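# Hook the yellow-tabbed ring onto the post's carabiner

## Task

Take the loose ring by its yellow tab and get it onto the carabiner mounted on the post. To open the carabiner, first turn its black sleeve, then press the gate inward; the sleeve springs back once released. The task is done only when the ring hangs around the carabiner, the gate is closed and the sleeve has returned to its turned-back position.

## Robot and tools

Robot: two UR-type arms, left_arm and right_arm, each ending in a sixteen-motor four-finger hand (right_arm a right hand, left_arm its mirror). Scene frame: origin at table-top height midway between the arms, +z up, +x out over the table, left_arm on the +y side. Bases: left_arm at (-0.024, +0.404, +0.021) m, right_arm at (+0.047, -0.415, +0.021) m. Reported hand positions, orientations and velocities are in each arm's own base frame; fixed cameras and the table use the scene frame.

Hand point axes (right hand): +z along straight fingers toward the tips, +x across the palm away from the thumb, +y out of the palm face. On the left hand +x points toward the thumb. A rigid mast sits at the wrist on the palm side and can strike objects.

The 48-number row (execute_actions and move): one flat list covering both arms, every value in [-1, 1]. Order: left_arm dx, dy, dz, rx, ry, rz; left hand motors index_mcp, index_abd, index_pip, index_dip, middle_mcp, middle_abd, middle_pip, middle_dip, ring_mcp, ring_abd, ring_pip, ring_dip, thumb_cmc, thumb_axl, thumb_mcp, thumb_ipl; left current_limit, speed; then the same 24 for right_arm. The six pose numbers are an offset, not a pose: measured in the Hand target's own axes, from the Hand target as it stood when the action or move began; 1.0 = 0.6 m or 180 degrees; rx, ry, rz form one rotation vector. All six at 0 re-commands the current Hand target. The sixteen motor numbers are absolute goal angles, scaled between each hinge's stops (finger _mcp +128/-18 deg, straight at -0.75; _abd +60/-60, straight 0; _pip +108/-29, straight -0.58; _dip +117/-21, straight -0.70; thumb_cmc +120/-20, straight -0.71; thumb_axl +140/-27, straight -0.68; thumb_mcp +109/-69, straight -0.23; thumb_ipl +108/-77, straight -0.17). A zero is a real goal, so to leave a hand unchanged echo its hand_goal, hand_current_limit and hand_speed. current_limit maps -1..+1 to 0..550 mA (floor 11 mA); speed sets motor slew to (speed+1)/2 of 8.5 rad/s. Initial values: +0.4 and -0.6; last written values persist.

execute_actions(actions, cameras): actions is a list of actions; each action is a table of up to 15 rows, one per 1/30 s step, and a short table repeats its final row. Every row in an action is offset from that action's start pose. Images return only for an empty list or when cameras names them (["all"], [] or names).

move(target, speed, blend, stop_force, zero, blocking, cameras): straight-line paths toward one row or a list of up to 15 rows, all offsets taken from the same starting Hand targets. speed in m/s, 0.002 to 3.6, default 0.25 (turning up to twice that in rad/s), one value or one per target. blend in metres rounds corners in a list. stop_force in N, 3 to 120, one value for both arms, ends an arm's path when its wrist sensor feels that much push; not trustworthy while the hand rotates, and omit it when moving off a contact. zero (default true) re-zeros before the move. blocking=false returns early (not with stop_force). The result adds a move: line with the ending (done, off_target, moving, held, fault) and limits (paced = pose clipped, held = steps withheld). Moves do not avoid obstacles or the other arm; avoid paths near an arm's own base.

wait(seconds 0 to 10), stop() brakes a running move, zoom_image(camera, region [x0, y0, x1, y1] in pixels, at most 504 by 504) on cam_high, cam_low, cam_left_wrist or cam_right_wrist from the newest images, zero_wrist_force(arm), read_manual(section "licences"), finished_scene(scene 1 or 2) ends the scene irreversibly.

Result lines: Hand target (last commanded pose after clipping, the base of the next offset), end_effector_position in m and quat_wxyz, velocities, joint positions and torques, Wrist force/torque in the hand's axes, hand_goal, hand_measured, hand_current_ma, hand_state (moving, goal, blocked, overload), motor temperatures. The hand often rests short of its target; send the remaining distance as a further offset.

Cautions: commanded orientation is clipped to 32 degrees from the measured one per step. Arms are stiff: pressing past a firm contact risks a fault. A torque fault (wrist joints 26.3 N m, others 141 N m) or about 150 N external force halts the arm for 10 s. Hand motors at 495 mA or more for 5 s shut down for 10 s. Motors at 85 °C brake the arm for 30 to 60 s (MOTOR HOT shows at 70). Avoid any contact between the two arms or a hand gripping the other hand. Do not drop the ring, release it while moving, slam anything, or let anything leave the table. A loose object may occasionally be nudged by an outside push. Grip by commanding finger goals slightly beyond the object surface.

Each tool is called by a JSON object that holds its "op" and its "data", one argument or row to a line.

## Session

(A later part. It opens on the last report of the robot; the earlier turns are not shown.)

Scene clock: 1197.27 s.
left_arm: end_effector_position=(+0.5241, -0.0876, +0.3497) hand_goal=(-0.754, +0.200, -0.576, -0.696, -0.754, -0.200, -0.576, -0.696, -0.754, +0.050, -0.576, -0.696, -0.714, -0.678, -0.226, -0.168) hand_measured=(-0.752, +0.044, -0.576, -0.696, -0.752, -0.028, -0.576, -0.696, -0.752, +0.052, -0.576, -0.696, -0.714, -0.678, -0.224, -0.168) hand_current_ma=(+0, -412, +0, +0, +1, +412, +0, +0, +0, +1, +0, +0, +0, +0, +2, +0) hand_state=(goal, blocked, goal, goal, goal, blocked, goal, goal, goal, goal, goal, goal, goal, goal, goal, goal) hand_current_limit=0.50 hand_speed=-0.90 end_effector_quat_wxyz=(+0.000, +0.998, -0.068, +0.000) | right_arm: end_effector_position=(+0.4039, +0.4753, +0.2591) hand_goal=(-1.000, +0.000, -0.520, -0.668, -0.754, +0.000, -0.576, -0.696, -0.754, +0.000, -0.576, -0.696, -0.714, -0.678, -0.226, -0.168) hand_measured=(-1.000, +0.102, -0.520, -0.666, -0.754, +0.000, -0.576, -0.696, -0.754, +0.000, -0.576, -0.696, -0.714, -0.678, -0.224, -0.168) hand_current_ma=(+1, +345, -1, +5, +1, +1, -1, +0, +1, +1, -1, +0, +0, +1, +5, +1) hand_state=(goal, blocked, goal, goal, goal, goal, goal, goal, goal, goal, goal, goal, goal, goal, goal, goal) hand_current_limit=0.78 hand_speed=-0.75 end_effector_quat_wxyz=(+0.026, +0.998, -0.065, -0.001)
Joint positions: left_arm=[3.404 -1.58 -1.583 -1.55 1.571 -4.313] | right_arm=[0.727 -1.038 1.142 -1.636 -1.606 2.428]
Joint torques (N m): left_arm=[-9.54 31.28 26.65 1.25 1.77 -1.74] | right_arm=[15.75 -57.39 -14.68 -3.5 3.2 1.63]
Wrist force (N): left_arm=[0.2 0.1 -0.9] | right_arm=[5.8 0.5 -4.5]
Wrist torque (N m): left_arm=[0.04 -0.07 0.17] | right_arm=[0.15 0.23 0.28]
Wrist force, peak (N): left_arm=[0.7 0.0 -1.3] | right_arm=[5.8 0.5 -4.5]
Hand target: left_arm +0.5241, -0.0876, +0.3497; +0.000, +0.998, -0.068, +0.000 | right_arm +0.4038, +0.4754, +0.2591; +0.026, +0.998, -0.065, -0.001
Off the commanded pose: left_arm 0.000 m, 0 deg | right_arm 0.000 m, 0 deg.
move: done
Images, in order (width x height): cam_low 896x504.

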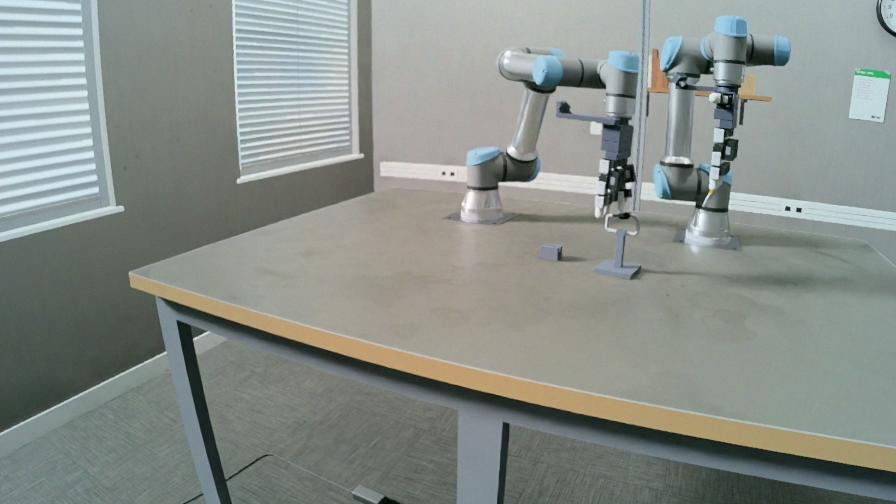

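{"op": "move", "data": {
  "target": [
    [0,0,0,0,0,0,-0.754,0.2,-0.576,-0.696,-0.754,-0.2,-0.576,-0.696,-0.754,0.05,-0.576,-0.696,-0.714,-0.678,-0.226,-0.168,0.5,-0.9,0,0.0005,-0.0100,0,0,0,-1.0,0,-0.52,-0.668,-0.754,0,-0.576,-0.696,-0.754,0,-0.576,-0.696,-0.714,-0.678,-0.226,-0.168,0.78,-0.75],
    [0,0,0,0,0,0,-0.754,0.2,-0.576,-0.696,-0.754,-0.2,-0.576,-0.696,-0.754,0.05,-0.576,-0.696,-0.714,-0.678,-0.226,-0.168,0.5,-0.9,-0.0068,0.0005,-0.0100,0,0,0,-1.0,0,-0.52,-0.668,-0.754,0,-0.576,-0.696,-0.754,0,-0.576,-0.696,-0.714,-0.678,-0.226,-0.168,0.78,-0.75],
    [0,0,0,0,0,0,-0.754,0.2,-0.576,-0.696,-0.754,-0.2,-0.576,-0.696,-0.754,0.05,-0.576,-0.696,-0.714,-0.678,-0.226,-0.168,0.5,-0.9,-0.0068,0,0.0005,0,0,0,-1.0,0,-0.52,-0.668,-0.754,0,-0.576,-0.696,-0.754,0,-0.576,-0.696,-0.714,-0.678,-0.226,-0.168,0.78,-0.75]
  ],
  "speed": 0.02
}}

{"op": "move", "data": {
  "target": [0,0,0,0,0,0,-0.754,0.2,-0.576,-0.696,-0.754,-0.2,-0.576,-0.696,-0.754,0.05,-0.576,-0.696,-0.714,-0.678,-0.226,-0.168,0.5,-0.9,0.0123,0,0,0,0,0,-1.0,0,-0.52,-0.668,-0.754,0,-0.576,-0.696,-0.754,0,-0.576,-0.696,-0.714,-0.678,-0.226,-0.168,0.78,-0.75],
  "speed": 0.015
}}

{"op": "move", "data": {
  "target": [0,0,0,0,0,0,-0.754,0.2,-0.576,-0.696,-0.754,-0.2,-0.576,-0.696,-0.754,0.05,-0.576,-0.696,-0.714,-0.678,-0.226,-0.168,0.5,-0.9,0.0083,0,0,0,0,0,-1.0,0,-0.52,-0.668,-0.754,0,-0.576,-0.696,-0.754,0,-0.576,-0.696,-0.714,-0.678,-0.226,-0.168,0.78,-0.75],
  "speed": 0.015,
  "cameras": ["cam_low","cam_right_wrist"]
}}

{"op": "zoom_image", "data": {
  "camera": "cam_low",
  "region": [610, 200, 640, 230]
}}

{"op": "zoom_image", "data": {
  "camera": "cam_right_wrist",
  "region": [250, 90, 330, 210]
}}

Scene clock: 1253.40 s.
left_arm: end_effector_position=(+0.5241, -0.0876, +0.3497) hand_goal=(-0.754, +0.200, -0.576, -0.696, -0.754, -0.200, -0.576, -0.696, -0.754, +0.050, -0.576, -0.696, -0.714, -0.678, -0.226, -0.168) hand_measured=(-0.752, +0.044, -0.576, -0.696, -0.752, -0.028, -0.576, -0.696, -0.752, +0.052, -0.576, -0.696, -0.714, -0.678, -0.224, -0.168) hand_current_ma=(+0, -412, +0, +0, +1, +412, +0, +0, +0, +1, +0, +0, +0, +0, +2, +0) hand_state=(goal, blocked, goal, goal, goal, blocked, goal, goal, goal, goal, goal, goal, goal, goal, goal, goal) hand_current_limit=0.50 hand_speed=-0.90 end_effector_quat_wxyz=(+0.000, +0.998, -0.068, +0.000) | right_arm: end_effector_position=(+0.3998, +0.4759, +0.2590) hand_goal=(-1.000, +0.000, -0.520, -0.668, -0.754, +0.000, -0.576, -0.696, -0.754, +0.000, -0.576, -0.696, -0.714, -0.678, -0.226, -0.168) hand_measured=(-1.000, +0.004, -0.522, -0.666, -0.754, +0.000, -0.576, -0.696, -0.754, +0.000, -0.576, -0.696, -0.714, -0.678, -0.224, -0.168) hand_current_ma=(+0, +5, -3, +2, +1, +1, -1, +0, +1, +1, -1, +0, +0, +1, +5, +1) hand_state=(goal, goal, goal, goal, goal, goal, goal, goal, goal, goal, goal, goal, goal, goal, goal, goal) hand_current_limit=0.78 hand_speed=-0.75 end_effector_quat_wxyz=(+0.026, +0.998, -0.065, -0.001)
Joint positions: left_arm=[3.404 -1.58 -1.583 -1.55 1.571 -4.313] | right_arm=[0.732 -1.044 1.151 -1.64 -1.606 2.432]
Joint torques (N m): left_arm=[-9.62 31.16 28.54 1.13 1.69 -1.87] | right_arm=[11.27 -24.08 -12.91 -4.46 1.55 1.73]
Wrist force (N): left_arm=[0.1 0.2 -0.9] | right_arm=[1.3 1.7 -11.9]
Wrist torque (N m): left_arm=[0.05 -0.05 0.16] | right_arm=[0.88 -0.56 -0.25]
Wrist force, peak (N): left_arm=[0.6 0.0 -1.4] | right_arm=[1.3 1.7 -11.9]
Hand target: left_arm +0.5241, -0.0876, +0.3497; +0.000, +0.998, -0.068, +0.000 | right_arm +0.3998, +0.4759, +0.2588; +0.026, +0.998, -0.065, -0.001
Off the commanded pose: left_arm 0.000 m, 0 deg | right_arm 0.000 m, 0 deg.
move: done

Scene clock: 1254.27 s.
left_arm: end_effector_position=(+0.5241, -0.0876, +0.3497) hand_goal=(-0.754, +0.200, -0.576, -0.696, -0.754, -0.200, -0.576, -0.696, -0.754, +0.050, -0.576, -0.696, -0.714, -0.678, -0.226, -0.168) hand_measured=(-0.752, +0.044, -0.576, -0.696, -0.752, -0.028, -0.576, -0.696, -0.752, +0.052, -0.576, -0.696, -0.714, -0.678, -0.224, -0.168) hand_current_ma=(+0, -412, +0, +0, +1, +412, +0, +0, +0, +1, +0, +0, +0, +0, +2, +0) hand_state=(goal, blocked, goal, goal, goal, blocked, goal, goal, goal, goal, goal, goal, goal, goal, goal, goal) hand_current_limit=0.50 hand_speed=-0.90 end_effector_quat_wxyz=(+0.000, +0.998, -0.068, +0.000) | right_arm: end_effector_position=(+0.4070, +0.4749, +0.2588) hand_goal=(-1.000, +0.000, -0.520, -0.668, -0.754, +0.000, -0.576, -0.696, -0.754, +0.000, -0.576, -0.696, -0.714, -0.678, -0.226, -0.168) hand_measured=(-1.000, -0.056, -0.522, -0.666, -0.754, +0.000, -0.576, -0.696, -0.754, +0.000, -0.576, -0.696, -0.714, -0.678, -0.224, -0.168) hand_current_ma=(+0, -172, -3, +3, +1, +1, -1, +0, +1, +1, -1, +0, +0, +1, +5, +1) hand_state=(goal, blocked, goal, goal, goal, goal, goal, goal, goal, goal, goal, goal, goal, goal, goal, goal) hand_current_limit=0.78 hand_speed=-0.75 end_effector_quat_wxyz=(+0.026, +0.998, -0.065, -0.001)
Joint positions: left_arm=[3.404 -1.58 -1.583 -1.55 1.571 -4.313] | right_arm=[0.724 -1.034 1.136 -1.635 -1.606 2.425]
Joint torques (N m): left_arm=[-9.99 31.76 28.98 1.22 1.81 -1.85] | right_arm=[-12.41 -21.75 -25 -0.06 -2.27 -1.5]
Wrist force (N): left_arm=[0.3 -0.1 -1.2] | right_arm=[-0.8 2.3 -15.6]
Wrist torque (N m): left_arm=[0.05 -0.08 0.18] | right_arm=[1.27 -0.94 -0.41]
Wrist force, peak (N): left_arm=[0.3 -0.1 -1.2] | right_arm=[-0.7 3.1 -18.0]
Hand target: left_arm +0.5241, -0.0876, +0.3497; +0.000, +0.998, -0.068, +0.000 | right_arm +0.4071, +0.4749, +0.2588; +0.026, +0.998, -0.065, -0.001
Off the commanded pose: left_arm 0.000 m, 0 deg | right_arm 0.000 m, 0 deg.
move: done

Scene clock: 1255.10 s.
left_arm: end_effector_position=(+0.5241, -0.0876, +0.3497) hand_goal=(-0.754, +0.200, -0.576, -0.696, -0.754, -0.200, -0.576, -0.696, -0.754, +0.050, -0.576, -0.696, -0.714, -0.678, -0.226, -0.168) hand_measured=(-0.752, +0.044, -0.576, -0.696, -0.752, -0.028, -0.576, -0.696, -0.752, +0.052, -0.576, -0.696, -0.714, -0.678, -0.224, -0.168) hand_current_ma=(+0, -412, +0, +0, +1, +412, +0, +0, +0, +1, +0, +0, +0, +0, +2, +0) hand_state=(goal, blocked, goal, goal, goal, blocked, goal, goal, goal, goal, goal, goal, goal, goal, goal, goal) hand_current_limit=0.50 hand_speed=-0.90 end_effector_quat_wxyz=(+0.000, +0.998, -0.068, +0.000) | right_arm: end_effector_position=(+0.4119, +0.4743, +0.2588) hand_goal=(-1.000, +0.000, -0.520, -0.668, -0.754, +0.000, -0.576, -0.696, -0.754, +0.000, -0.576, -0.696, -0.714, -0.678, -0.226, -0.168) hand_measured=(-1.000, -0.098, -0.522, -0.666, -0.754, +0.000, -0.576, -0.696, -0.754, +0.000, -0.576, -0.696, -0.714, -0.678, -0.224, -0.168) hand_current_ma=(+0, -331, -3, +3, +1, +1, -1, +0, +1, +1, -1, +0, +0, +1, +5, +1) hand_state=(goal, blocked, goal, goal, goal, goal, goal, goal, goal, goal, goal, goal, goal, goal, goal, goal) hand_current_limit=0.78 hand_speed=-0.75 end_effector_quat_wxyz=(+0.026, +0.998, -0.065, -0.001)
Joint positions: left_arm=[3.404 -1.58 -1.583 -1.55 1.571 -4.313] | right_arm=[0.718 -1.027 1.126 -1.631 -1.607 2.419]
Joint torques (N m): left_arm=[-9.05 31.52 29.08 1.25 1.76 -1.86] | right_arm=[-13.81 -24.61 -27.75 -0.53 -2.76 -1.25]
Wrist force (N): left_arm=[0.4 0.5 -0.8] | right_arm=[-2.4 1.8 -11.5]
Wrist torque (N m): left_arm=[0.08 -0.09 0.17] | right_arm=[0.91 -1.06 -0.56]
Wrist force, peak (N): left_arm=[0.1 -0.1 -1.2] | right_arm=[-1.0 2.9 -16.9]
Hand target: left_arm +0.5241, -0.0876, +0.3497; +0.000, +0.998, -0.068, +0.000 | right_arm +0.4120, +0.4743, +0.2588; +0.026, +0.998, -0.065, -0.001
Off the commanded pose: left_arm 0.000 m, 0 deg | right_arm 0.000 m, 0 deg.
move: done
Images, in order (width x height): cam_low 896x504, cam_right_wrist 672x504.

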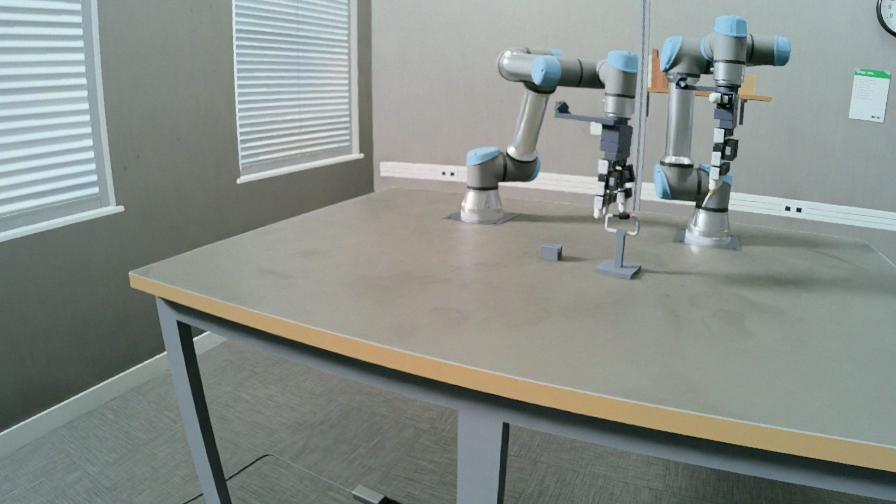

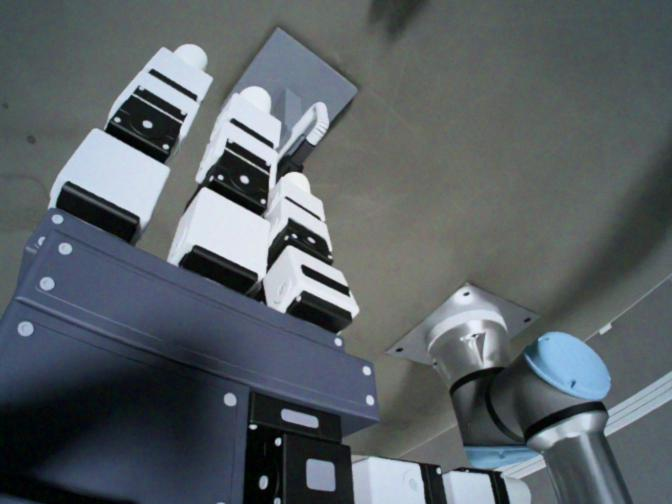

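Scaled by 16.800 from the camera's 896x504 image, which has a finer 1280x720 frame.

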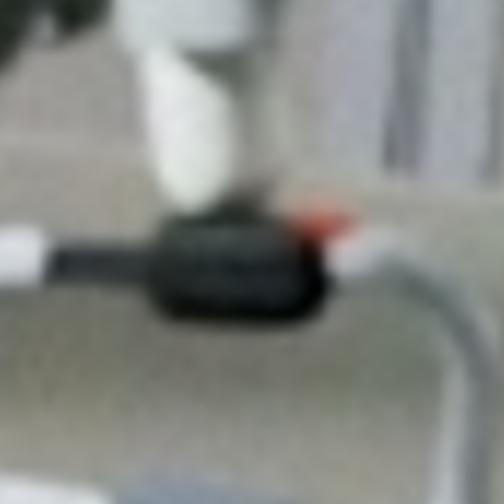

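Scaled by 4.200 from the camera's 672x504 image, which has a finer 960x720 frame.

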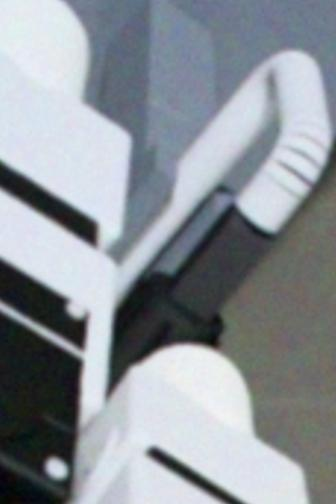

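{"op": "move", "data": {
  "target": [0,0,0,0,0,0,-0.754,0.2,-0.576,-0.696,-0.754,-0.2,-0.576,-0.696,-0.754,0.05,-0.576,-0.696,-0.714,-0.678,-0.226,-0.168,0.5,-0.9,0.0067,0,0,0,0,0,-1.0,0,-0.52,-0.668,-0.754,0,-0.576,-0.696,-0.754,0,-0.576,-0.696,-0.714,-0.678,-0.226,-0.168,0.78,-0.75],
  "speed": 0.015,
  "cameras": ["cam_low"]
}}

{"op": "zoom_image", "data": {
  "camera": "cam_low",
  "region": [610, 200, 640, 230]
}}

{"op": "move", "data": {
  "target": [0,0,0,0,0,0,-0.754,0.2,-0.576,-0.696,-0.754,-0.2,-0.576,-0.696,-0.754,0.05,-0.576,-0.696,-0.714,-0.678,-0.226,-0.168,0.5,-0.9,0.0067,0,0,0,0,0,-1.0,0,-0.52,-0.668,-0.754,0,-0.576,-0.696,-0.754,0,-0.576,-0.696,-0.714,-0.678,-0.226,-0.168,0.78,-0.75],
  "speed": 0.015,
  "cameras": ["cam_low"]
}}

{"op": "zoom_image", "data": {
  "camera": "cam_low",
  "region": [610, 200, 640, 230]
}}

Scene clock: 1272.50 s.
left_arm: end_effector_position=(+0.5241, -0.0876, +0.3497) hand_goal=(-0.754, +0.200, -0.576, -0.696, -0.754, -0.200, -0.576, -0.696, -0.754, +0.050, -0.576, -0.696, -0.714, -0.678, -0.226, -0.168) hand_measured=(-0.752, +0.044, -0.576, -0.696, -0.752, -0.028, -0.576, -0.696, -0.752, +0.052, -0.576, -0.696, -0.714, -0.678, -0.224, -0.168) hand_current_ma=(+0, -412, +0, +0, +1, +412, +0, +0, +0, +1, +0, +0, +0, +0, +2, +0) hand_state=(goal, blocked, goal, goal, goal, blocked, goal, goal, goal, goal, goal, goal, goal, goal, goal, goal) hand_current_limit=0.50 hand_speed=-0.90 end_effector_quat_wxyz=(+0.000, +0.998, -0.068, +0.000) | right_arm: end_effector_position=(+0.4159, +0.4738, +0.2588) hand_goal=(-1.000, +0.000, -0.520, -0.668, -0.754, +0.000, -0.576, -0.696, -0.754, +0.000, -0.576, -0.696, -0.714, -0.678, -0.226, -0.168) hand_measured=(-1.000, -0.122, -0.522, -0.666, -0.754, +0.000, -0.576, -0.696, -0.754, +0.000, -0.576, -0.696, -0.714, -0.678, -0.224, -0.168) hand_current_ma=(+0, -421, -5, +2, +1, +1, -1, +0, +1, +1, -1, +0, +0, +1, +5, +1) hand_state=(goal, blocked, goal, goal, goal, goal, goal, goal, goal, goal, goal, goal, goal, goal, goal, goal) hand_current_limit=0.78 hand_speed=-0.75 end_effector_quat_wxyz=(+0.026, +0.998, -0.065, -0.001)
Joint positions: left_arm=[3.404 -1.58 -1.583 -1.55 1.571 -4.313] | right_arm=[0.714 -1.022 1.118 -1.629 -1.607 2.415]
Joint torques (N m): left_arm=[-9.11 31.74 30.41 1.25 1.76 -1.79] | right_arm=[-13.71 -27.22 -26.68 -0.61 -2.84 -1.41]
Wrist force (N): left_arm=[0.4 0.0 -1.1] | right_arm=[-2.7 1.4 -10.2]
Wrist torque (N m): left_arm=[0.05 -0.09 0.19] | right_arm=[0.73 -1.09 -0.57]
Wrist force, peak (N): left_arm=[0.1 0.4 -1.3] | right_arm=[-2.6 1.8 -12.2]
Hand target: left_arm +0.5241, -0.0876, +0.3497; +0.000, +0.998, -0.068, +0.000 | right_arm +0.4160, +0.4738, +0.2588; +0.026, +0.998, -0.065, -0.001
Off the commanded pose: left_arm 0.000 m, 0 deg | right_arm 0.000 m, 0 deg.
move: done
Images, in order (width x height): cam_low 896x504.

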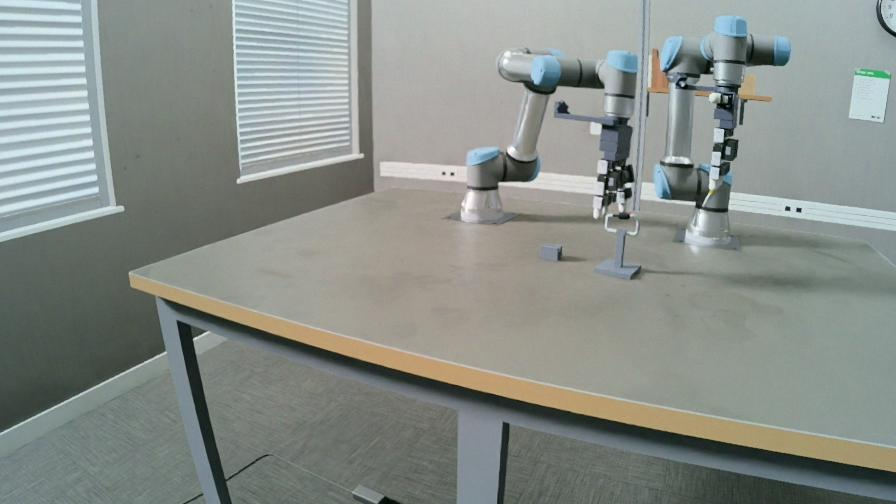

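Scaled by 16.800 from the camera's 896x504 image, which has a finer 1280x720 frame.

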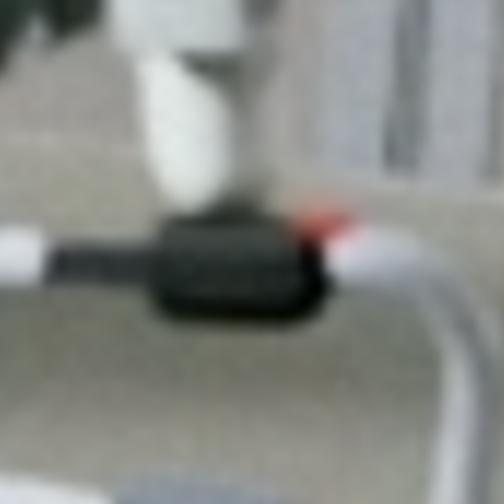

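Scene clock: 1273.27 s.
left_arm: end_effector_position=(+0.5241, -0.0876, +0.3497) hand_goal=(-0.754, +0.200, -0.576, -0.696, -0.754, -0.200, -0.576, -0.696, -0.754, +0.050, -0.576, -0.696, -0.714, -0.678, -0.226, -0.168) hand_measured=(-0.752, +0.044, -0.576, -0.696, -0.752, -0.028, -0.576, -0.696, -0.752, +0.052, -0.576, -0.696, -0.714, -0.678, -0.224, -0.168) hand_current_ma=(+0, -412, +0, +0, +1, +412, +0, +0, +0, +1, +0, +0, +0, +0, +2, +0) hand_state=(goal, blocked, goal, goal, goal, blocked, goal, goal, goal, goal, goal, goal, goal, goal, goal, goal) hand_current_limit=0.50 hand_speed=-0.90 end_effector_quat_wxyz=(+0.000, +0.998, -0.068, +0.000) | right_arm: end_effector_position=(+0.4199, +0.4733, +0.2588) hand_goal=(-1.000, +0.000, -0.520, -0.668, -0.754, +0.000, -0.576, -0.696, -0.754, +0.000, -0.576, -0.696, -0.714, -0.678, -0.226, -0.168) hand_measured=(-1.000, -0.122, -0.524, -0.668, -0.754, +0.000, -0.576, -0.696, -0.754, +0.000, -0.576, -0.696, -0.714, -0.678, -0.224, -0.168) hand_current_ma=(+0, -421, -6, +1, +1, +1, -1, +0, +1, +1, -1, +0, +0, +1, +5, +1) hand_state=(goal, blocked, goal, goal, goal, goal, goal, goal, goal, goal, goal, goal, goal, goal, goal, goal) hand_current_limit=0.78 hand_speed=-0.75 end_effector_quat_wxyz=(+0.026, +0.998, -0.065, -0.001)
Joint positions: left_arm=[3.404 -1.58 -1.583 -1.55 1.571 -4.313] | right_arm=[0.71 -1.016 1.109 -1.626 -1.607 2.411]
Joint torques (N m): left_arm=[-9.47 32.07 30.86 1.18 1.8 -1.75] | right_arm=[-13.71 -28.24 -27.53 -0.36 -2.13 -1.51]
Wrist force (N): left_arm=[0.2 -0.1 -0.8] | right_arm=[-0.9 0.7 -7.9]
Wrist torque (N m): left_arm=[0.01 -0.07 0.17] | right_arm=[0.59 -0.87 -0.38]
Wrist force, peak (N): left_arm=[0.3 -0.2 -1.3] | right_arm=[-2.5 1.3 -10.1]
Hand target: left_arm +0.5241, -0.0876, +0.3497; +0.000, +0.998, -0.068, +0.000 | right_arm +0.4200, +0.4732, +0.2588; +0.026, +0.998, -0.065, -0.001
Off the commanded pose: left_arm 0.000 m, 0 deg | right_arm 0.000 m, 0 deg.
move: done
Images, in order (width x height): cam_low 896x504.

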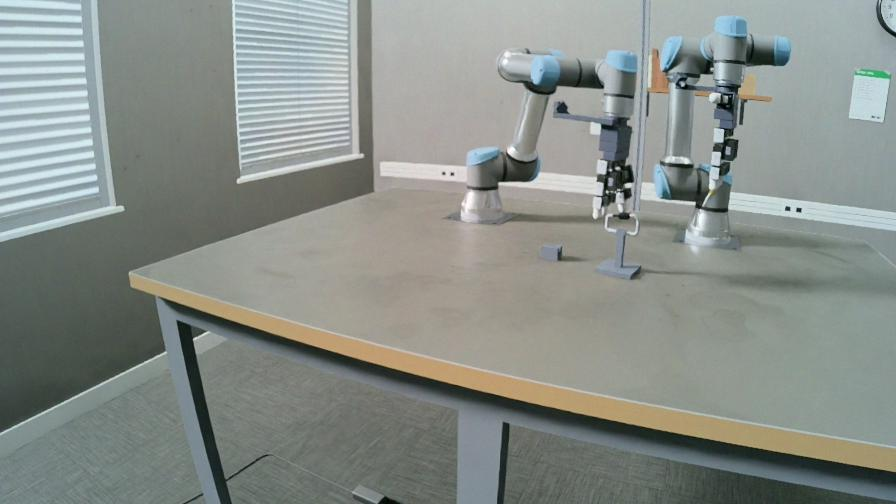

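Scaled by 16.800 from the camera's 896x504 image, which has a finer 1280x720 frame.

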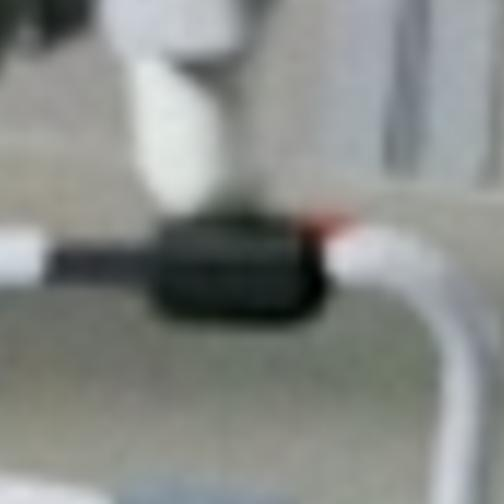

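{"op": "move", "data": {
  "target": [
    [0,0,0,0,0,0,-0.754,0.2,-0.576,-0.696,-0.754,-0.2,-0.576,-0.696,-0.754,0.05,-0.576,-0.696,-0.714,-0.678,-0.226,-0.168,0.5,-0.9,0,0.0005,-0.0100,0,0,0,-1.0,0,-0.52,-0.668,-0.754,0,-0.576,-0.696,-0.754,0,-0.576,-0.696,-0.714,-0.678,-0.226,-0.168,0.78,-0.75],
    [0,0,0,0,0,0,-0.754,0.2,-0.576,-0.696,-0.754,-0.2,-0.576,-0.696,-0.754,0.05,-0.576,-0.696,-0.714,-0.678,-0.226,-0.168,0.5,-0.9,-0.0205,0.0005,-0.0100,0,0,0,-1.0,0,-0.52,-0.668,-0.754,0,-0.576,-0.696,-0.754,0,-0.576,-0.696,-0.714,-0.678,-0.226,-0.168,0.78,-0.75],
    [0,0,0,0,0,0,-0.754,0.2,-0.576,-0.696,-0.754,-0.2,-0.576,-0.696,-0.754,0.05,-0.576,-0.696,-0.714,-0.678,-0.226,-0.168,0.5,-0.9,-0.0205,0,-0.0017,0,0,0,-1.0,0,-0.52,-0.668,-0.754,0,-0.576,-0.696,-0.754,0,-0.576,-0.696,-0.714,-0.678,-0.226,-0.168,0.78,-0.75],
    [0,0,0,0,0,0,-0.754,0.2,-0.576,-0.696,-0.754,-0.2,-0.576,-0.696,-0.754,0.05,-0.576,-0.696,-0.714,-0.678,-0.226,-0.168,0.5,-0.9,-0.0122,0,-0.0008,0,0,0,-1.0,0,-0.52,-0.668,-0.754,0,-0.576,-0.696,-0.754,0,-0.576,-0.696,-0.714,-0.678,-0.226,-0.168,0.78,-0.75]
  ],
  "speed": 0.02
}}

{"op": "move", "data": {
  "target": [0,0,0,0,0,0,-0.754,0.2,-0.576,-0.696,-0.754,-0.2,-0.576,-0.696,-0.754,0.05,-0.576,-0.696,-0.714,-0.678,-0.226,-0.168,0.5,-0.9,0.0053,0,0.001,0,0,0,-1.0,0,-0.52,-0.668,-0.754,0,-0.576,-0.696,-0.754,0,-0.576,-0.696,-0.714,-0.678,-0.226,-0.168,0.78,-0.75],
  "speed": 0.015,
  "cameras": ["cam_low"]
}}

{"op": "zoom_image", "data": {
  "camera": "cam_low",
  "region": [610, 200, 640, 230]
}}

Scene clock: 1325.30 s.
left_arm: end_effector_position=(+0.5241, -0.0876, +0.3497) hand_goal=(-0.754, +0.200, -0.576, -0.696, -0.754, -0.200, -0.576, -0.696, -0.754, +0.050, -0.576, -0.696, -0.714, -0.678, -0.226, -0.168) hand_measured=(-0.752, +0.044, -0.576, -0.696, -0.752, -0.028, -0.576, -0.696, -0.752, +0.052, -0.576, -0.696, -0.714, -0.678, -0.224, -0.168) hand_current_ma=(+0, -412, +0, +0, +1, +412, +0, +0, +0, +1, +0, +0, +0, +0, +2, +0) hand_state=(goal, blocked, goal, goal, goal, blocked, goal, goal, goal, goal, goal, goal, goal, goal, goal, goal) hand_current_limit=0.50 hand_speed=-0.90 end_effector_quat_wxyz=(+0.000, +0.998, -0.068, +0.000) | right_arm: end_effector_position=(+0.4126, +0.4742, +0.2593) hand_goal=(-1.000, +0.000, -0.520, -0.668, -0.754, +0.000, -0.576, -0.696, -0.754, +0.000, -0.576, -0.696, -0.714, -0.678, -0.226, -0.168) hand_measured=(-1.000, -0.032, -0.524, -0.668, -0.754, +0.000, -0.576, -0.696, -0.754, +0.000, -0.576, -0.696, -0.714, -0.678, -0.224, -0.168) hand_current_ma=(+0, -90, -6, +1, +1, +1, -1, +0, +1, +1, -1, +0, +0, +1, +5, +1) hand_state=(goal, blocked, goal, goal, goal, goal, goal, goal, goal, goal, goal, goal, goal, goal, goal, goal) hand_current_limit=0.78 hand_speed=-0.75 end_effector_quat_wxyz=(+0.026, +0.998, -0.065, -0.001)
Joint positions: left_arm=[3.404 -1.58 -1.583 -1.55 1.571 -4.313] | right_arm=[0.718 -1.026 1.123 -1.63 -1.607 2.419]
Joint torques (N m): left_arm=[-9.15 31.73 32.8 1.27 1.7 -1.84] | right_arm=[-11.98 -25.79 -27.41 0.02 -1.34 -1.52]
Wrist force (N): left_arm=[0.3 0.1 -1.1] | right_arm=[0.1 1.4 -10.5]
Wrist torque (N m): left_arm=[0.05 -0.08 0.17] | right_arm=[0.75 -0.69 -0.24]
Wrist force, peak (N): left_arm=[0.7 0.2 -1.3] | right_arm=[0.1 1.4 -10.5]
Hand target: left_arm +0.5241, -0.0876, +0.3497; +0.000, +0.998, -0.068, +0.000 | right_arm +0.4127, +0.4742, +0.2593; +0.026, +0.998, -0.065, -0.001
Off the commanded pose: left_arm 0.000 m, 0 deg | right_arm 0.000 m, 0 deg.
move: done

Scene clock: 1326.07 s.
left_arm: end_effector_position=(+0.5241, -0.0876, +0.3497) hand_goal=(-0.754, +0.200, -0.576, -0.696, -0.754, -0.200, -0.576, -0.696, -0.754, +0.050, -0.576, -0.696, -0.714, -0.678, -0.226, -0.168) hand_measured=(-0.752, +0.044, -0.576, -0.696, -0.752, -0.028, -0.576, -0.696, -0.752, +0.052, -0.576, -0.696, -0.714, -0.678, -0.224, -0.168) hand_current_ma=(+0, -412, +0, +0, +1, +412, +0, +0, +0, +1, +0, +0, +0, +0, +2, +0) hand_state=(goal, blocked, goal, goal, goal, blocked, goal, goal, goal, goal, goal, goal, goal, goal, goal, goal) hand_current_limit=0.50 hand_speed=-0.90 end_effector_quat_wxyz=(+0.000, +0.998, -0.068, +0.000) | right_arm: end_effector_position=(+0.4158, +0.4738, +0.2588) hand_goal=(-1.000, +0.000, -0.520, -0.668, -0.754, +0.000, -0.576, -0.696, -0.754, +0.000, -0.576, -0.696, -0.714, -0.678, -0.226, -0.168) hand_measured=(-1.000, -0.056, -0.524, -0.668, -0.754, +0.000, -0.576, -0.696, -0.754, +0.000, -0.576, -0.696, -0.714, -0.678, -0.224, -0.168) hand_current_ma=(+0, -168, -9, +1, +1, +1, -1, +0, +1, +1, -1, +0, +0, +1, +5, +1) hand_state=(goal, blocked, goal, goal, goal, goal, goal, goal, goal, goal, goal, goal, goal, goal, goal, goal) hand_current_limit=0.78 hand_speed=-0.75 end_effector_quat_wxyz=(+0.026, +0.998, -0.065, -0.001)
Joint positions: left_arm=[3.404 -1.58 -1.583 -1.55 1.571 -4.313] | right_arm=[0.714 -1.022 1.118 -1.629 -1.607 2.415]
Joint torques (N m): left_arm=[-9.1 31.94 32.52 1.23 1.81 -1.89] | right_arm=[-10.67 -21.52 -22.98 0.31 -2.03 -1.34]
Wrist force (N): left_arm=[0.4 0.3 -0.9] | right_arm=[0.2 2.7 -16.8]
Wrist torque (N m): left_arm=[0.09 -0.09 0.17] | right_arm=[1.43 -0.95 -0.30]
Wrist force, peak (N): left_arm=[0.3 0.2 -1.3] | right_arm=[-0.1 3.0 -17.5]
Hand target: left_arm +0.5241, -0.0876, +0.3497; +0.000, +0.998, -0.068, +0.000 | right_arm +0.4159, +0.4738, +0.2587; +0.026, +0.998, -0.065, -0.001
Off the commanded pose: left_arm 0.000 m, 0 deg | right_arm 0.000 m, 0 deg.
move: done
Images, in order (width x height): cam_low 896x504.

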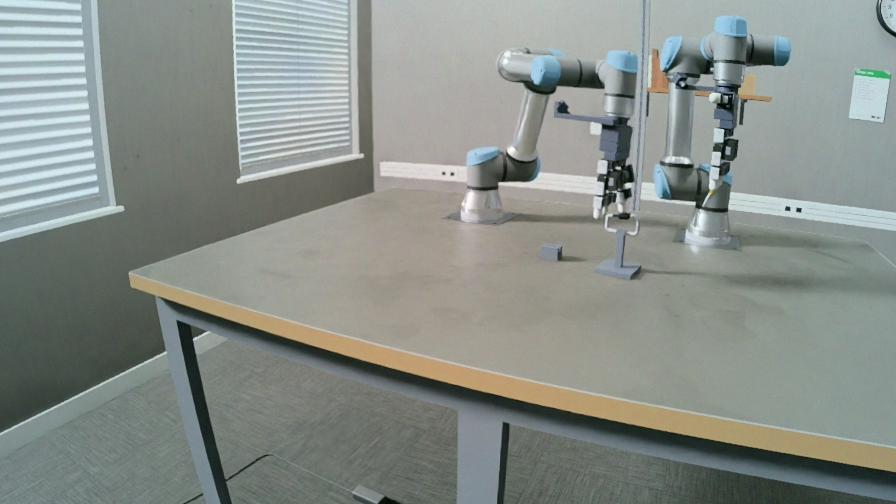

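Scaled by 16.800 from the camera's 896x504 image, which has a finer 1280x720 frame.

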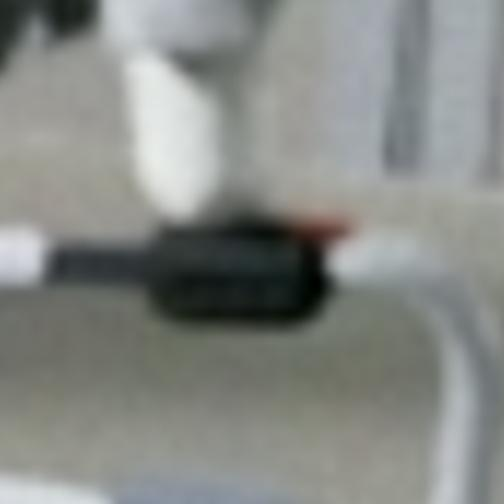

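{"op": "move", "data": {
  "target": [0,0,0,0,0,0,-0.754,0.2,-0.576,-0.696,-0.754,-0.2,-0.576,-0.696,-0.754,0.05,-0.576,-0.696,-0.714,-0.678,-0.226,-0.168,0.5,-0.9,0.0033,-0.0001,0.0018,0,0,0,-1.0,0,-0.52,-0.668,-0.754,0,-0.576,-0.696,-0.754,0,-0.576,-0.696,-0.714,-0.678,-0.226,-0.168,0.78,-0.75],
  "speed": 0.01,
  "cameras": ["cam_low"]
}}

{"op": "zoom_image", "data": {
  "camera": "cam_low",
  "region": [610, 200, 640, 230]
}}

Scene clock: 1339.20 s.
left_arm: end_effector_position=(+0.5241, -0.0876, +0.3497) hand_goal=(-0.754, +0.200, -0.576, -0.696, -0.754, -0.200, -0.576, -0.696, -0.754, +0.050, -0.576, -0.696, -0.714, -0.678, -0.226, -0.168) hand_measured=(-0.752, +0.044, -0.576, -0.696, -0.752, -0.028, -0.576, -0.696, -0.752, +0.052, -0.576, -0.696, -0.714, -0.678, -0.224, -0.168) hand_current_ma=(+0, -412, +0, +0, +1, +412, +0, +0, +0, +1, +0, +0, +0, +0, +2, +0) hand_state=(goal, blocked, goal, goal, goal, blocked, goal, goal, goal, goal, goal, goal, goal, goal, goal, goal) hand_current_limit=0.50 hand_speed=-0.90 end_effector_quat_wxyz=(+0.000, +0.998, -0.068, +0.000) | right_arm: end_effector_position=(+0.4177, +0.4735, +0.2578) hand_goal=(-1.000, +0.000, -0.520, -0.668, -0.754, +0.000, -0.576, -0.696, -0.754, +0.000, -0.576, -0.696, -0.714, -0.678, -0.226, -0.168) hand_measured=(-1.000, -0.072, -0.526, -0.668, -0.754, +0.000, -0.576, -0.696, -0.754, +0.000, -0.576, -0.696, -0.714, -0.678, -0.224, -0.168) hand_current_ma=(+0, -229, -12, +1, +1, +1, -1, +0, +1, +1, -1, +0, +0, +1, +5, +1) hand_state=(goal, blocked, goal, goal, goal, goal, goal, goal, goal, goal, goal, goal, goal, goal, goal, goal) hand_current_limit=0.78 hand_speed=-0.75 end_effector_quat_wxyz=(+0.026, +0.998, -0.065, -0.001)
Joint positions: left_arm=[3.404 -1.58 -1.583 -1.55 1.571 -4.313] | right_arm=[0.712 -1.019 1.116 -1.63 -1.607 2.413]
Joint torques (N m): left_arm=[-8.77 31.99 32.95 1.2 1.85 -1.86] | right_arm=[-9.95 -8.25 -16.55 -3.65 -1.83 -1.3]
Wrist force (N): left_arm=[0.3 -0.1 -0.7] | right_arm=[1.3 7.5 -37.1]
Wrist torque (N m): left_arm=[0.01 -0.07 0.18] | right_arm=[3.22 -1.38 -0.28]
Wrist force, peak (N): left_arm=[0.5 0.0 -1.3] | right_arm=[1.3 7.5 -37.1]
Hand target: left_arm +0.5241, -0.0876, +0.3497; +0.000, +0.998, -0.068, +0.000 | right_arm +0.4179, +0.4735, +0.2576; +0.026, +0.998, -0.065, -0.001
Off the commanded pose: left_arm 0.000 m, 0 deg | right_arm 0.000 m, 0 deg.
move: done
Images, in order (width x height): cam_low 896x504.

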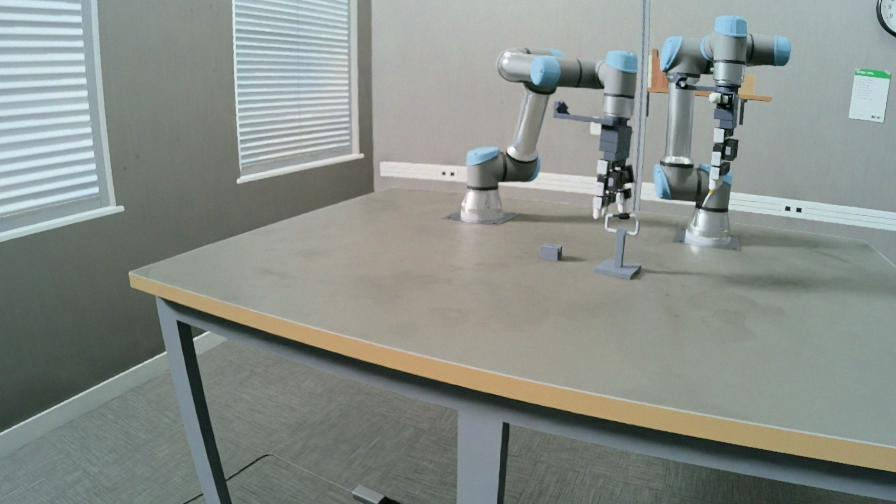

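Scaled by 16.800 from the camera's 896x504 image, which has a finer 1280x720 frame.

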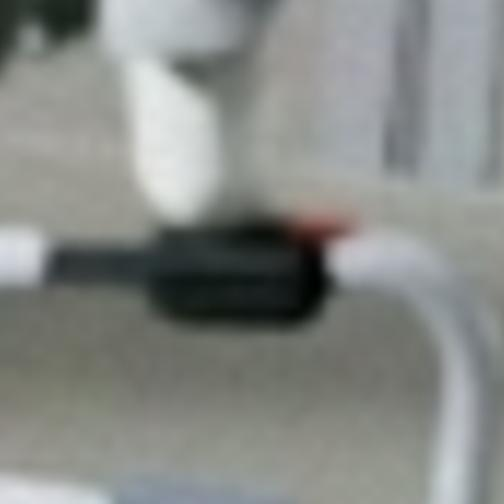

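{"op": "move", "data": {
  "target": [
    [0,0,0,0,0,0,-0.754,0.2,-0.576,-0.696,-0.754,-0.2,-0.576,-0.696,-0.754,0.05,-0.576,-0.696,-0.714,-0.678,-0.226,-0.168,0.5,-0.9,0,0.0005,-0.0110,0,0,0,-1.0,0,-0.52,-0.668,-0.754,0,-0.576,-0.696,-0.754,0,-0.576,-0.696,-0.714,-0.678,-0.226,-0.168,0.78,-0.75],
    [0,0,0,0,0,0,-0.754,0.2,-0.576,-0.696,-0.754,-0.2,-0.576,-0.696,-0.754,0.05,-0.576,-0.696,-0.714,-0.678,-0.226,-0.168,0.5,-0.9,-0.0203,0.0005,-0.0110,0,0,0,-1.0,0,-0.52,-0.668,-0.754,0,-0.576,-0.696,-0.754,0,-0.576,-0.696,-0.714,-0.678,-0.226,-0.168,0.78,-0.75],
    [0,0,0,0,0,0,-0.754,0.2,-0.576,-0.696,-0.754,-0.2,-0.576,-0.696,-0.754,0.05,-0.576,-0.696,-0.714,-0.678,-0.226,-0.168,0.5,-0.9,-0.0203,0,-0.0033,0,0,0,-1.0,0,-0.52,-0.668,-0.754,0,-0.576,-0.696,-0.754,0,-0.576,-0.696,-0.714,-0.678,-0.226,-0.168,0.78,-0.75],
    [0,0,0,0,0,0,-0.754,0.2,-0.576,-0.696,-0.754,-0.2,-0.576,-0.696,-0.754,0.05,-0.576,-0.696,-0.714,-0.678,-0.226,-0.168,0.5,-0.9,-0.0287,0,-0.0025,0,0,0,-1.0,0,-0.52,-0.668,-0.754,0,-0.576,-0.696,-0.754,0,-0.576,-0.696,-0.714,-0.678,-0.226,-0.168,0.78,-0.75]
  ],
  "speed": 0.02
}}

{"op": "move", "data": {
  "target": [0,0,0,0,0,0,-0.754,0.2,-0.576,-0.696,-0.754,-0.2,-0.576,-0.696,-0.754,0.05,-0.576,-0.696,-0.714,-0.678,-0.226,-0.168,0.5,-0.9,-0.0083,0,0.001,0,0,0,-1.0,0,-0.52,-0.668,-0.754,0,-0.576,-0.696,-0.754,0,-0.576,-0.696,-0.714,-0.678,-0.226,-0.168,0.78,-0.75],
  "speed": 0.015,
  "cameras": ["cam_low"]
}}

{"op": "zoom_image", "data": {
  "camera": "cam_low",
  "region": [610, 200, 640, 230]
}}

Scene clock: 1362.83 s.
left_arm: end_effector_position=(+0.5241, -0.0876, +0.3497) hand_goal=(-0.754, +0.200, -0.576, -0.696, -0.754, -0.200, -0.576, -0.696, -0.754, +0.050, -0.576, -0.696, -0.714, -0.678, -0.226, -0.168) hand_measured=(-0.752, +0.044, -0.576, -0.696, -0.752, -0.028, -0.576, -0.696, -0.752, +0.052, -0.576, -0.696, -0.714, -0.678, -0.224, -0.168) hand_current_ma=(+0, -412, +0, +0, +1, +412, +0, +0, +0, +1, +0, +0, +0, +0, +2, +0) hand_state=(goal, blocked, goal, goal, goal, blocked, goal, goal, goal, goal, goal, goal, goal, goal, goal, goal) hand_current_limit=0.50 hand_speed=-0.90 end_effector_quat_wxyz=(+0.000, +0.998, -0.068, +0.000) | right_arm: end_effector_position=(+0.4009, +0.4758, +0.2591) hand_goal=(-1.000, +0.000, -0.520, -0.668, -0.754, +0.000, -0.576, -0.696, -0.754, +0.000, -0.576, -0.696, -0.714, -0.678, -0.226, -0.168) hand_measured=(-1.000, +0.038, -0.524, -0.668, -0.754, +0.000, -0.576, -0.696, -0.754, +0.000, -0.576, -0.696, -0.714, -0.678, -0.224, -0.168) hand_current_ma=(+0, +106, -7, +0, +1, +1, -1, +0, +1, +1, -1, +0, +0, +1, +5, +1) hand_state=(goal, blocked, goal, goal, goal, goal, goal, goal, goal, goal, goal, goal, goal, goal, goal, goal) hand_current_limit=0.78 hand_speed=-0.75 end_effector_quat_wxyz=(+0.026, +0.998, -0.065, -0.001)
Joint positions: left_arm=[3.404 -1.58 -1.583 -1.55 1.571 -4.313] | right_arm=[0.73 -1.042 1.148 -1.638 -1.606 2.431]
Joint torques (N m): left_arm=[-8.86 31.79 33.59 1.25 1.84 -1.75] | right_arm=[13.92 -47.24 -7.71 -3.82 2.01 1.93]
Wrist force (N): left_arm=[0.3 0.0 -0.9] | right_arm=[2.8 3.5 -19.0]
Wrist torque (N m): left_arm=[0.02 -0.07 0.17] | right_arm=[1.55 -0.49 -0.11]
Wrist force, peak (N): left_arm=[0.1 0.0 -1.6] | right_arm=[1.7 8.5 -41.2]
Hand target: left_arm +0.5241, -0.0876, +0.3497; +0.000, +0.998, -0.068, +0.000 | right_arm +0.4008, +0.4758, +0.2591; +0.026, +0.998, -0.065, -0.001
Off the commanded pose: left_arm 0.000 m, 0 deg | right_arm 0.000 m, 0 deg.
move: done

Scene clock: 1363.67 s.
left_arm: end_effector_position=(+0.5241, -0.0876, +0.3497) hand_goal=(-0.754, +0.200, -0.576, -0.696, -0.754, -0.200, -0.576, -0.696, -0.754, +0.050, -0.576, -0.696, -0.714, -0.678, -0.226, -0.168) hand_measured=(-0.752, +0.044, -0.576, -0.696, -0.752, -0.028, -0.576, -0.696, -0.752, +0.052, -0.576, -0.696, -0.714, -0.678, -0.224, -0.168) hand_current_ma=(+0, -412, +0, +0, +1, +412, +0, +0, +0, +1, +0, +0, +0, +0, +2, +0) hand_state=(goal, blocked, goal, goal, goal, blocked, goal, goal, goal, goal, goal, goal, goal, goal, goal, goal) hand_current_limit=0.50 hand_speed=-0.90 end_effector_quat_wxyz=(+0.000, +0.998, -0.068, +0.000) | right_arm: end_effector_position=(+0.3959, +0.4764, +0.2585) hand_goal=(-1.000, +0.000, -0.520, -0.668, -0.754, +0.000, -0.576, -0.696, -0.754, +0.000, -0.576, -0.696, -0.714, -0.678, -0.226, -0.168) hand_measured=(-1.000, +0.080, -0.524, -0.668, -0.754, +0.000, -0.576, -0.696, -0.754, +0.000, -0.576, -0.696, -0.714, -0.678, -0.224, -0.168) hand_current_ma=(+0, +261, -10, +0, +1, +1, -1, +0, +1, +1, -1, +0, +0, +1, +5, +1) hand_state=(goal, blocked, goal, goal, goal, goal, goal, goal, goal, goal, goal, goal, goal, goal, goal, goal) hand_current_limit=0.78 hand_speed=-0.75 end_effector_quat_wxyz=(+0.026, +0.998, -0.065, -0.001)
Joint positions: left_arm=[3.404 -1.58 -1.583 -1.55 1.571 -4.313] | right_arm=[0.736 -1.048 1.159 -1.643 -1.606 2.437]
Joint torques (N m): left_arm=[-8.91 31.91 33.13 1.24 1.77 -1.67] | right_arm=[14.08 -42.13 -4.24 -3.29 2.46 1.97]
Wrist force (N): left_arm=[0.5 -0.1 -1.1] | right_arm=[3.3 5.2 -26.2]
Wrist torque (N m): left_arm=[0.04 -0.12 0.19] | right_arm=[2.20 -0.43 -0.04]
Wrist force, peak (N): left_arm=[0.2 0.0 -1.4] | right_arm=[3.3 5.2 -26.2]
Hand target: left_arm +0.5241, -0.0876, +0.3497; +0.000, +0.998, -0.068, +0.000 | right_arm +0.3958, +0.4764, +0.2585; +0.026, +0.998, -0.065, -0.001
Off the commanded pose: left_arm 0.000 m, 0 deg | right_arm 0.000 m, 0 deg.
move: done
Images, in order (width x height): cam_low 896x504.

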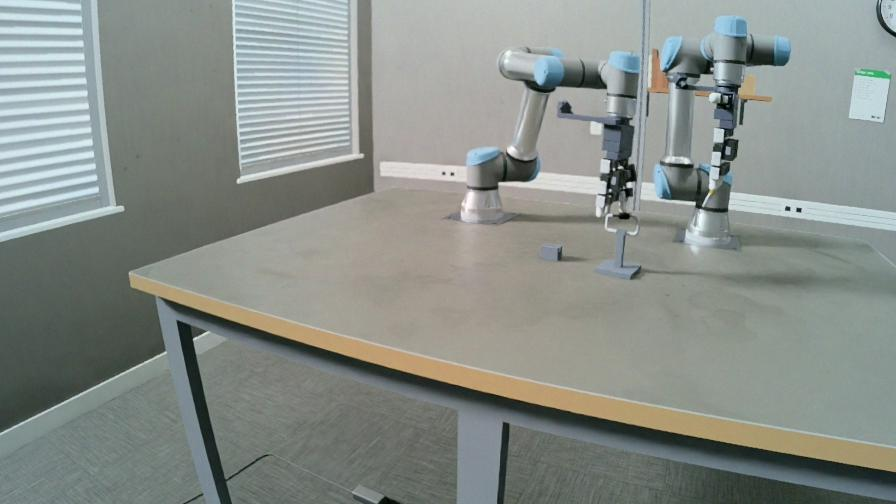

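Scaled by 16.800 from the camera's 896x504 image, which has a finer 1280x720 frame.

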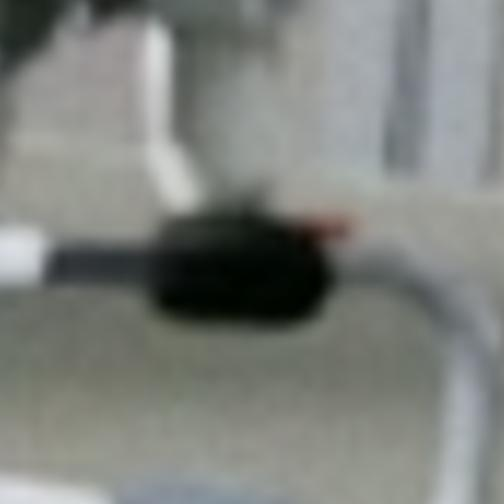

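{"op": "move", "data": {
  "target": [0,0,0,0,0,0,-0.754,0.2,-0.576,-0.696,-0.754,-0.2,-0.576,-0.696,-0.754,0.05,-0.576,-0.696,-0.714,-0.678,-0.226,-0.168,0.5,-0.9,-0.0067,0.0001,-0.0008,0,0,0,-1.0,0,-0.52,-0.668,-0.754,0,-0.576,-0.696,-0.754,0,-0.576,-0.696,-0.714,-0.678,-0.226,-0.168,0.78,-0.75],
  "speed": 0.015,
  "cameras": ["cam_low"]
}}

{"op": "zoom_image", "data": {
  "camera": "cam_low",
  "region": [610, 200, 640, 230]
}}

Scene clock: 1387.03 s.
left_arm: end_effector_position=(+0.5241, -0.0876, +0.3497) hand_goal=(-0.754, +0.200, -0.576, -0.696, -0.754, -0.200, -0.576, -0.696, -0.754, +0.050, -0.576, -0.696, -0.714, -0.678, -0.226, -0.168) hand_measured=(-0.752, +0.044, -0.576, -0.696, -0.752, -0.028, -0.576, -0.696, -0.752, +0.052, -0.576, -0.696, -0.714, -0.678, -0.224, -0.168) hand_current_ma=(+0, -412, +0, +0, +1, +412, +0, +0, +0, +1, +0, +0, +0, +0, +2, +0) hand_state=(goal, blocked, goal, goal, goal, blocked, goal, goal, goal, goal, goal, goal, goal, goal, goal, goal) hand_current_limit=0.50 hand_speed=-0.90 end_effector_quat_wxyz=(+0.000, +0.998, -0.068, +0.000) | right_arm: end_effector_position=(+0.3920, +0.4769, +0.2589) hand_goal=(-1.000, +0.000, -0.520, -0.668, -0.754, +0.000, -0.576, -0.696, -0.754, +0.000, -0.576, -0.696, -0.714, -0.678, -0.226, -0.168) hand_measured=(-1.000, +0.112, -0.526, -0.668, -0.754, +0.000, -0.576, -0.696, -0.754, +0.000, -0.576, -0.696, -0.714, -0.678, -0.224, -0.168) hand_current_ma=(+0, +384, -11, +0, +1, +1, -1, +0, +1, +1, -1, +0, +0, +1, +5, +1) hand_state=(goal, blocked, goal, goal, goal, goal, goal, goal, goal, goal, goal, goal, goal, goal, goal, goal) hand_current_limit=0.78 hand_speed=-0.75 end_effector_quat_wxyz=(+0.026, +0.998, -0.065, -0.001)
Joint positions: left_arm=[3.404 -1.58 -1.583 -1.55 1.571 -4.313] | right_arm=[0.74 -1.053 1.166 -1.645 -1.606 2.441]
Joint torques (N m): left_arm=[-8.6 32.26 33.59 1.29 1.64 -1.83] | right_arm=[14.89 -53.11 -11.83 -3.3 2.81 1.85]
Wrist force (N): left_arm=[0.0 -0.2 -1.1] | right_arm=[5.6 1.2 -9.1]
Wrist torque (N m): left_arm=[0.04 -0.04 0.14] | right_arm=[0.72 0.09 0.24]
Wrist force, peak (N): left_arm=[0.3 0.3 -1.4] | right_arm=[3.2 5.3 -26.8]
Hand target: left_arm +0.5241, -0.0876, +0.3497; +0.000, +0.998, -0.068, +0.000 | right_arm +0.3919, +0.4769, +0.2590; +0.026, +0.998, -0.065, -0.001
Off the commanded pose: left_arm 0.000 m, 0 deg | right_arm 0.000 m, 0 deg.
move: done
Images, in order (width x height): cam_low 896x504.

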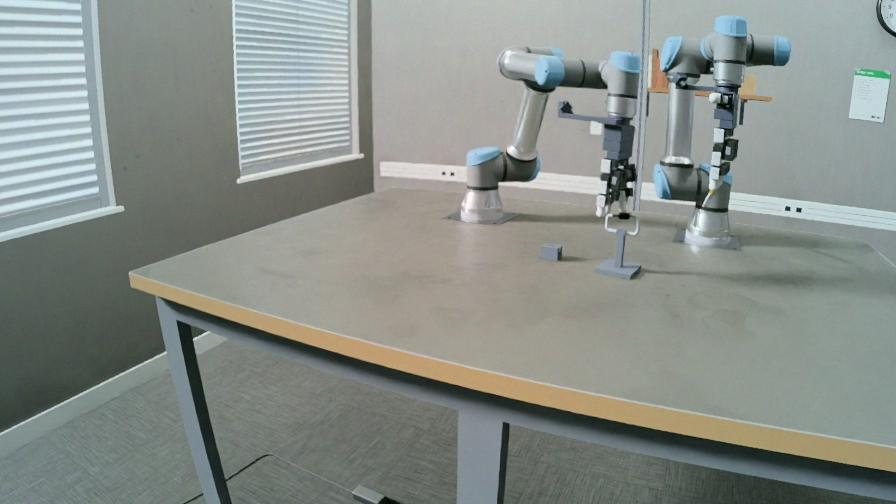

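Scaled by 16.800 from the camera's 896x504 image, which has a finer 1280x720 frame.

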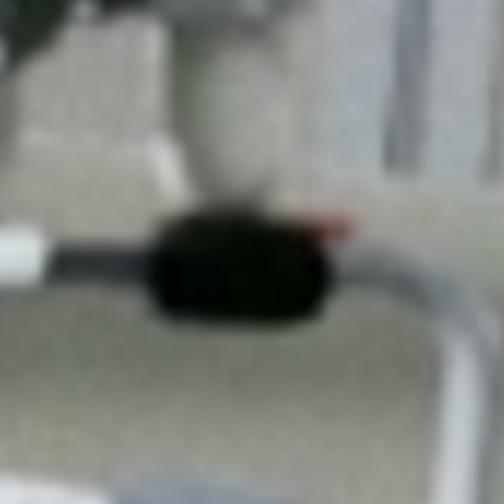

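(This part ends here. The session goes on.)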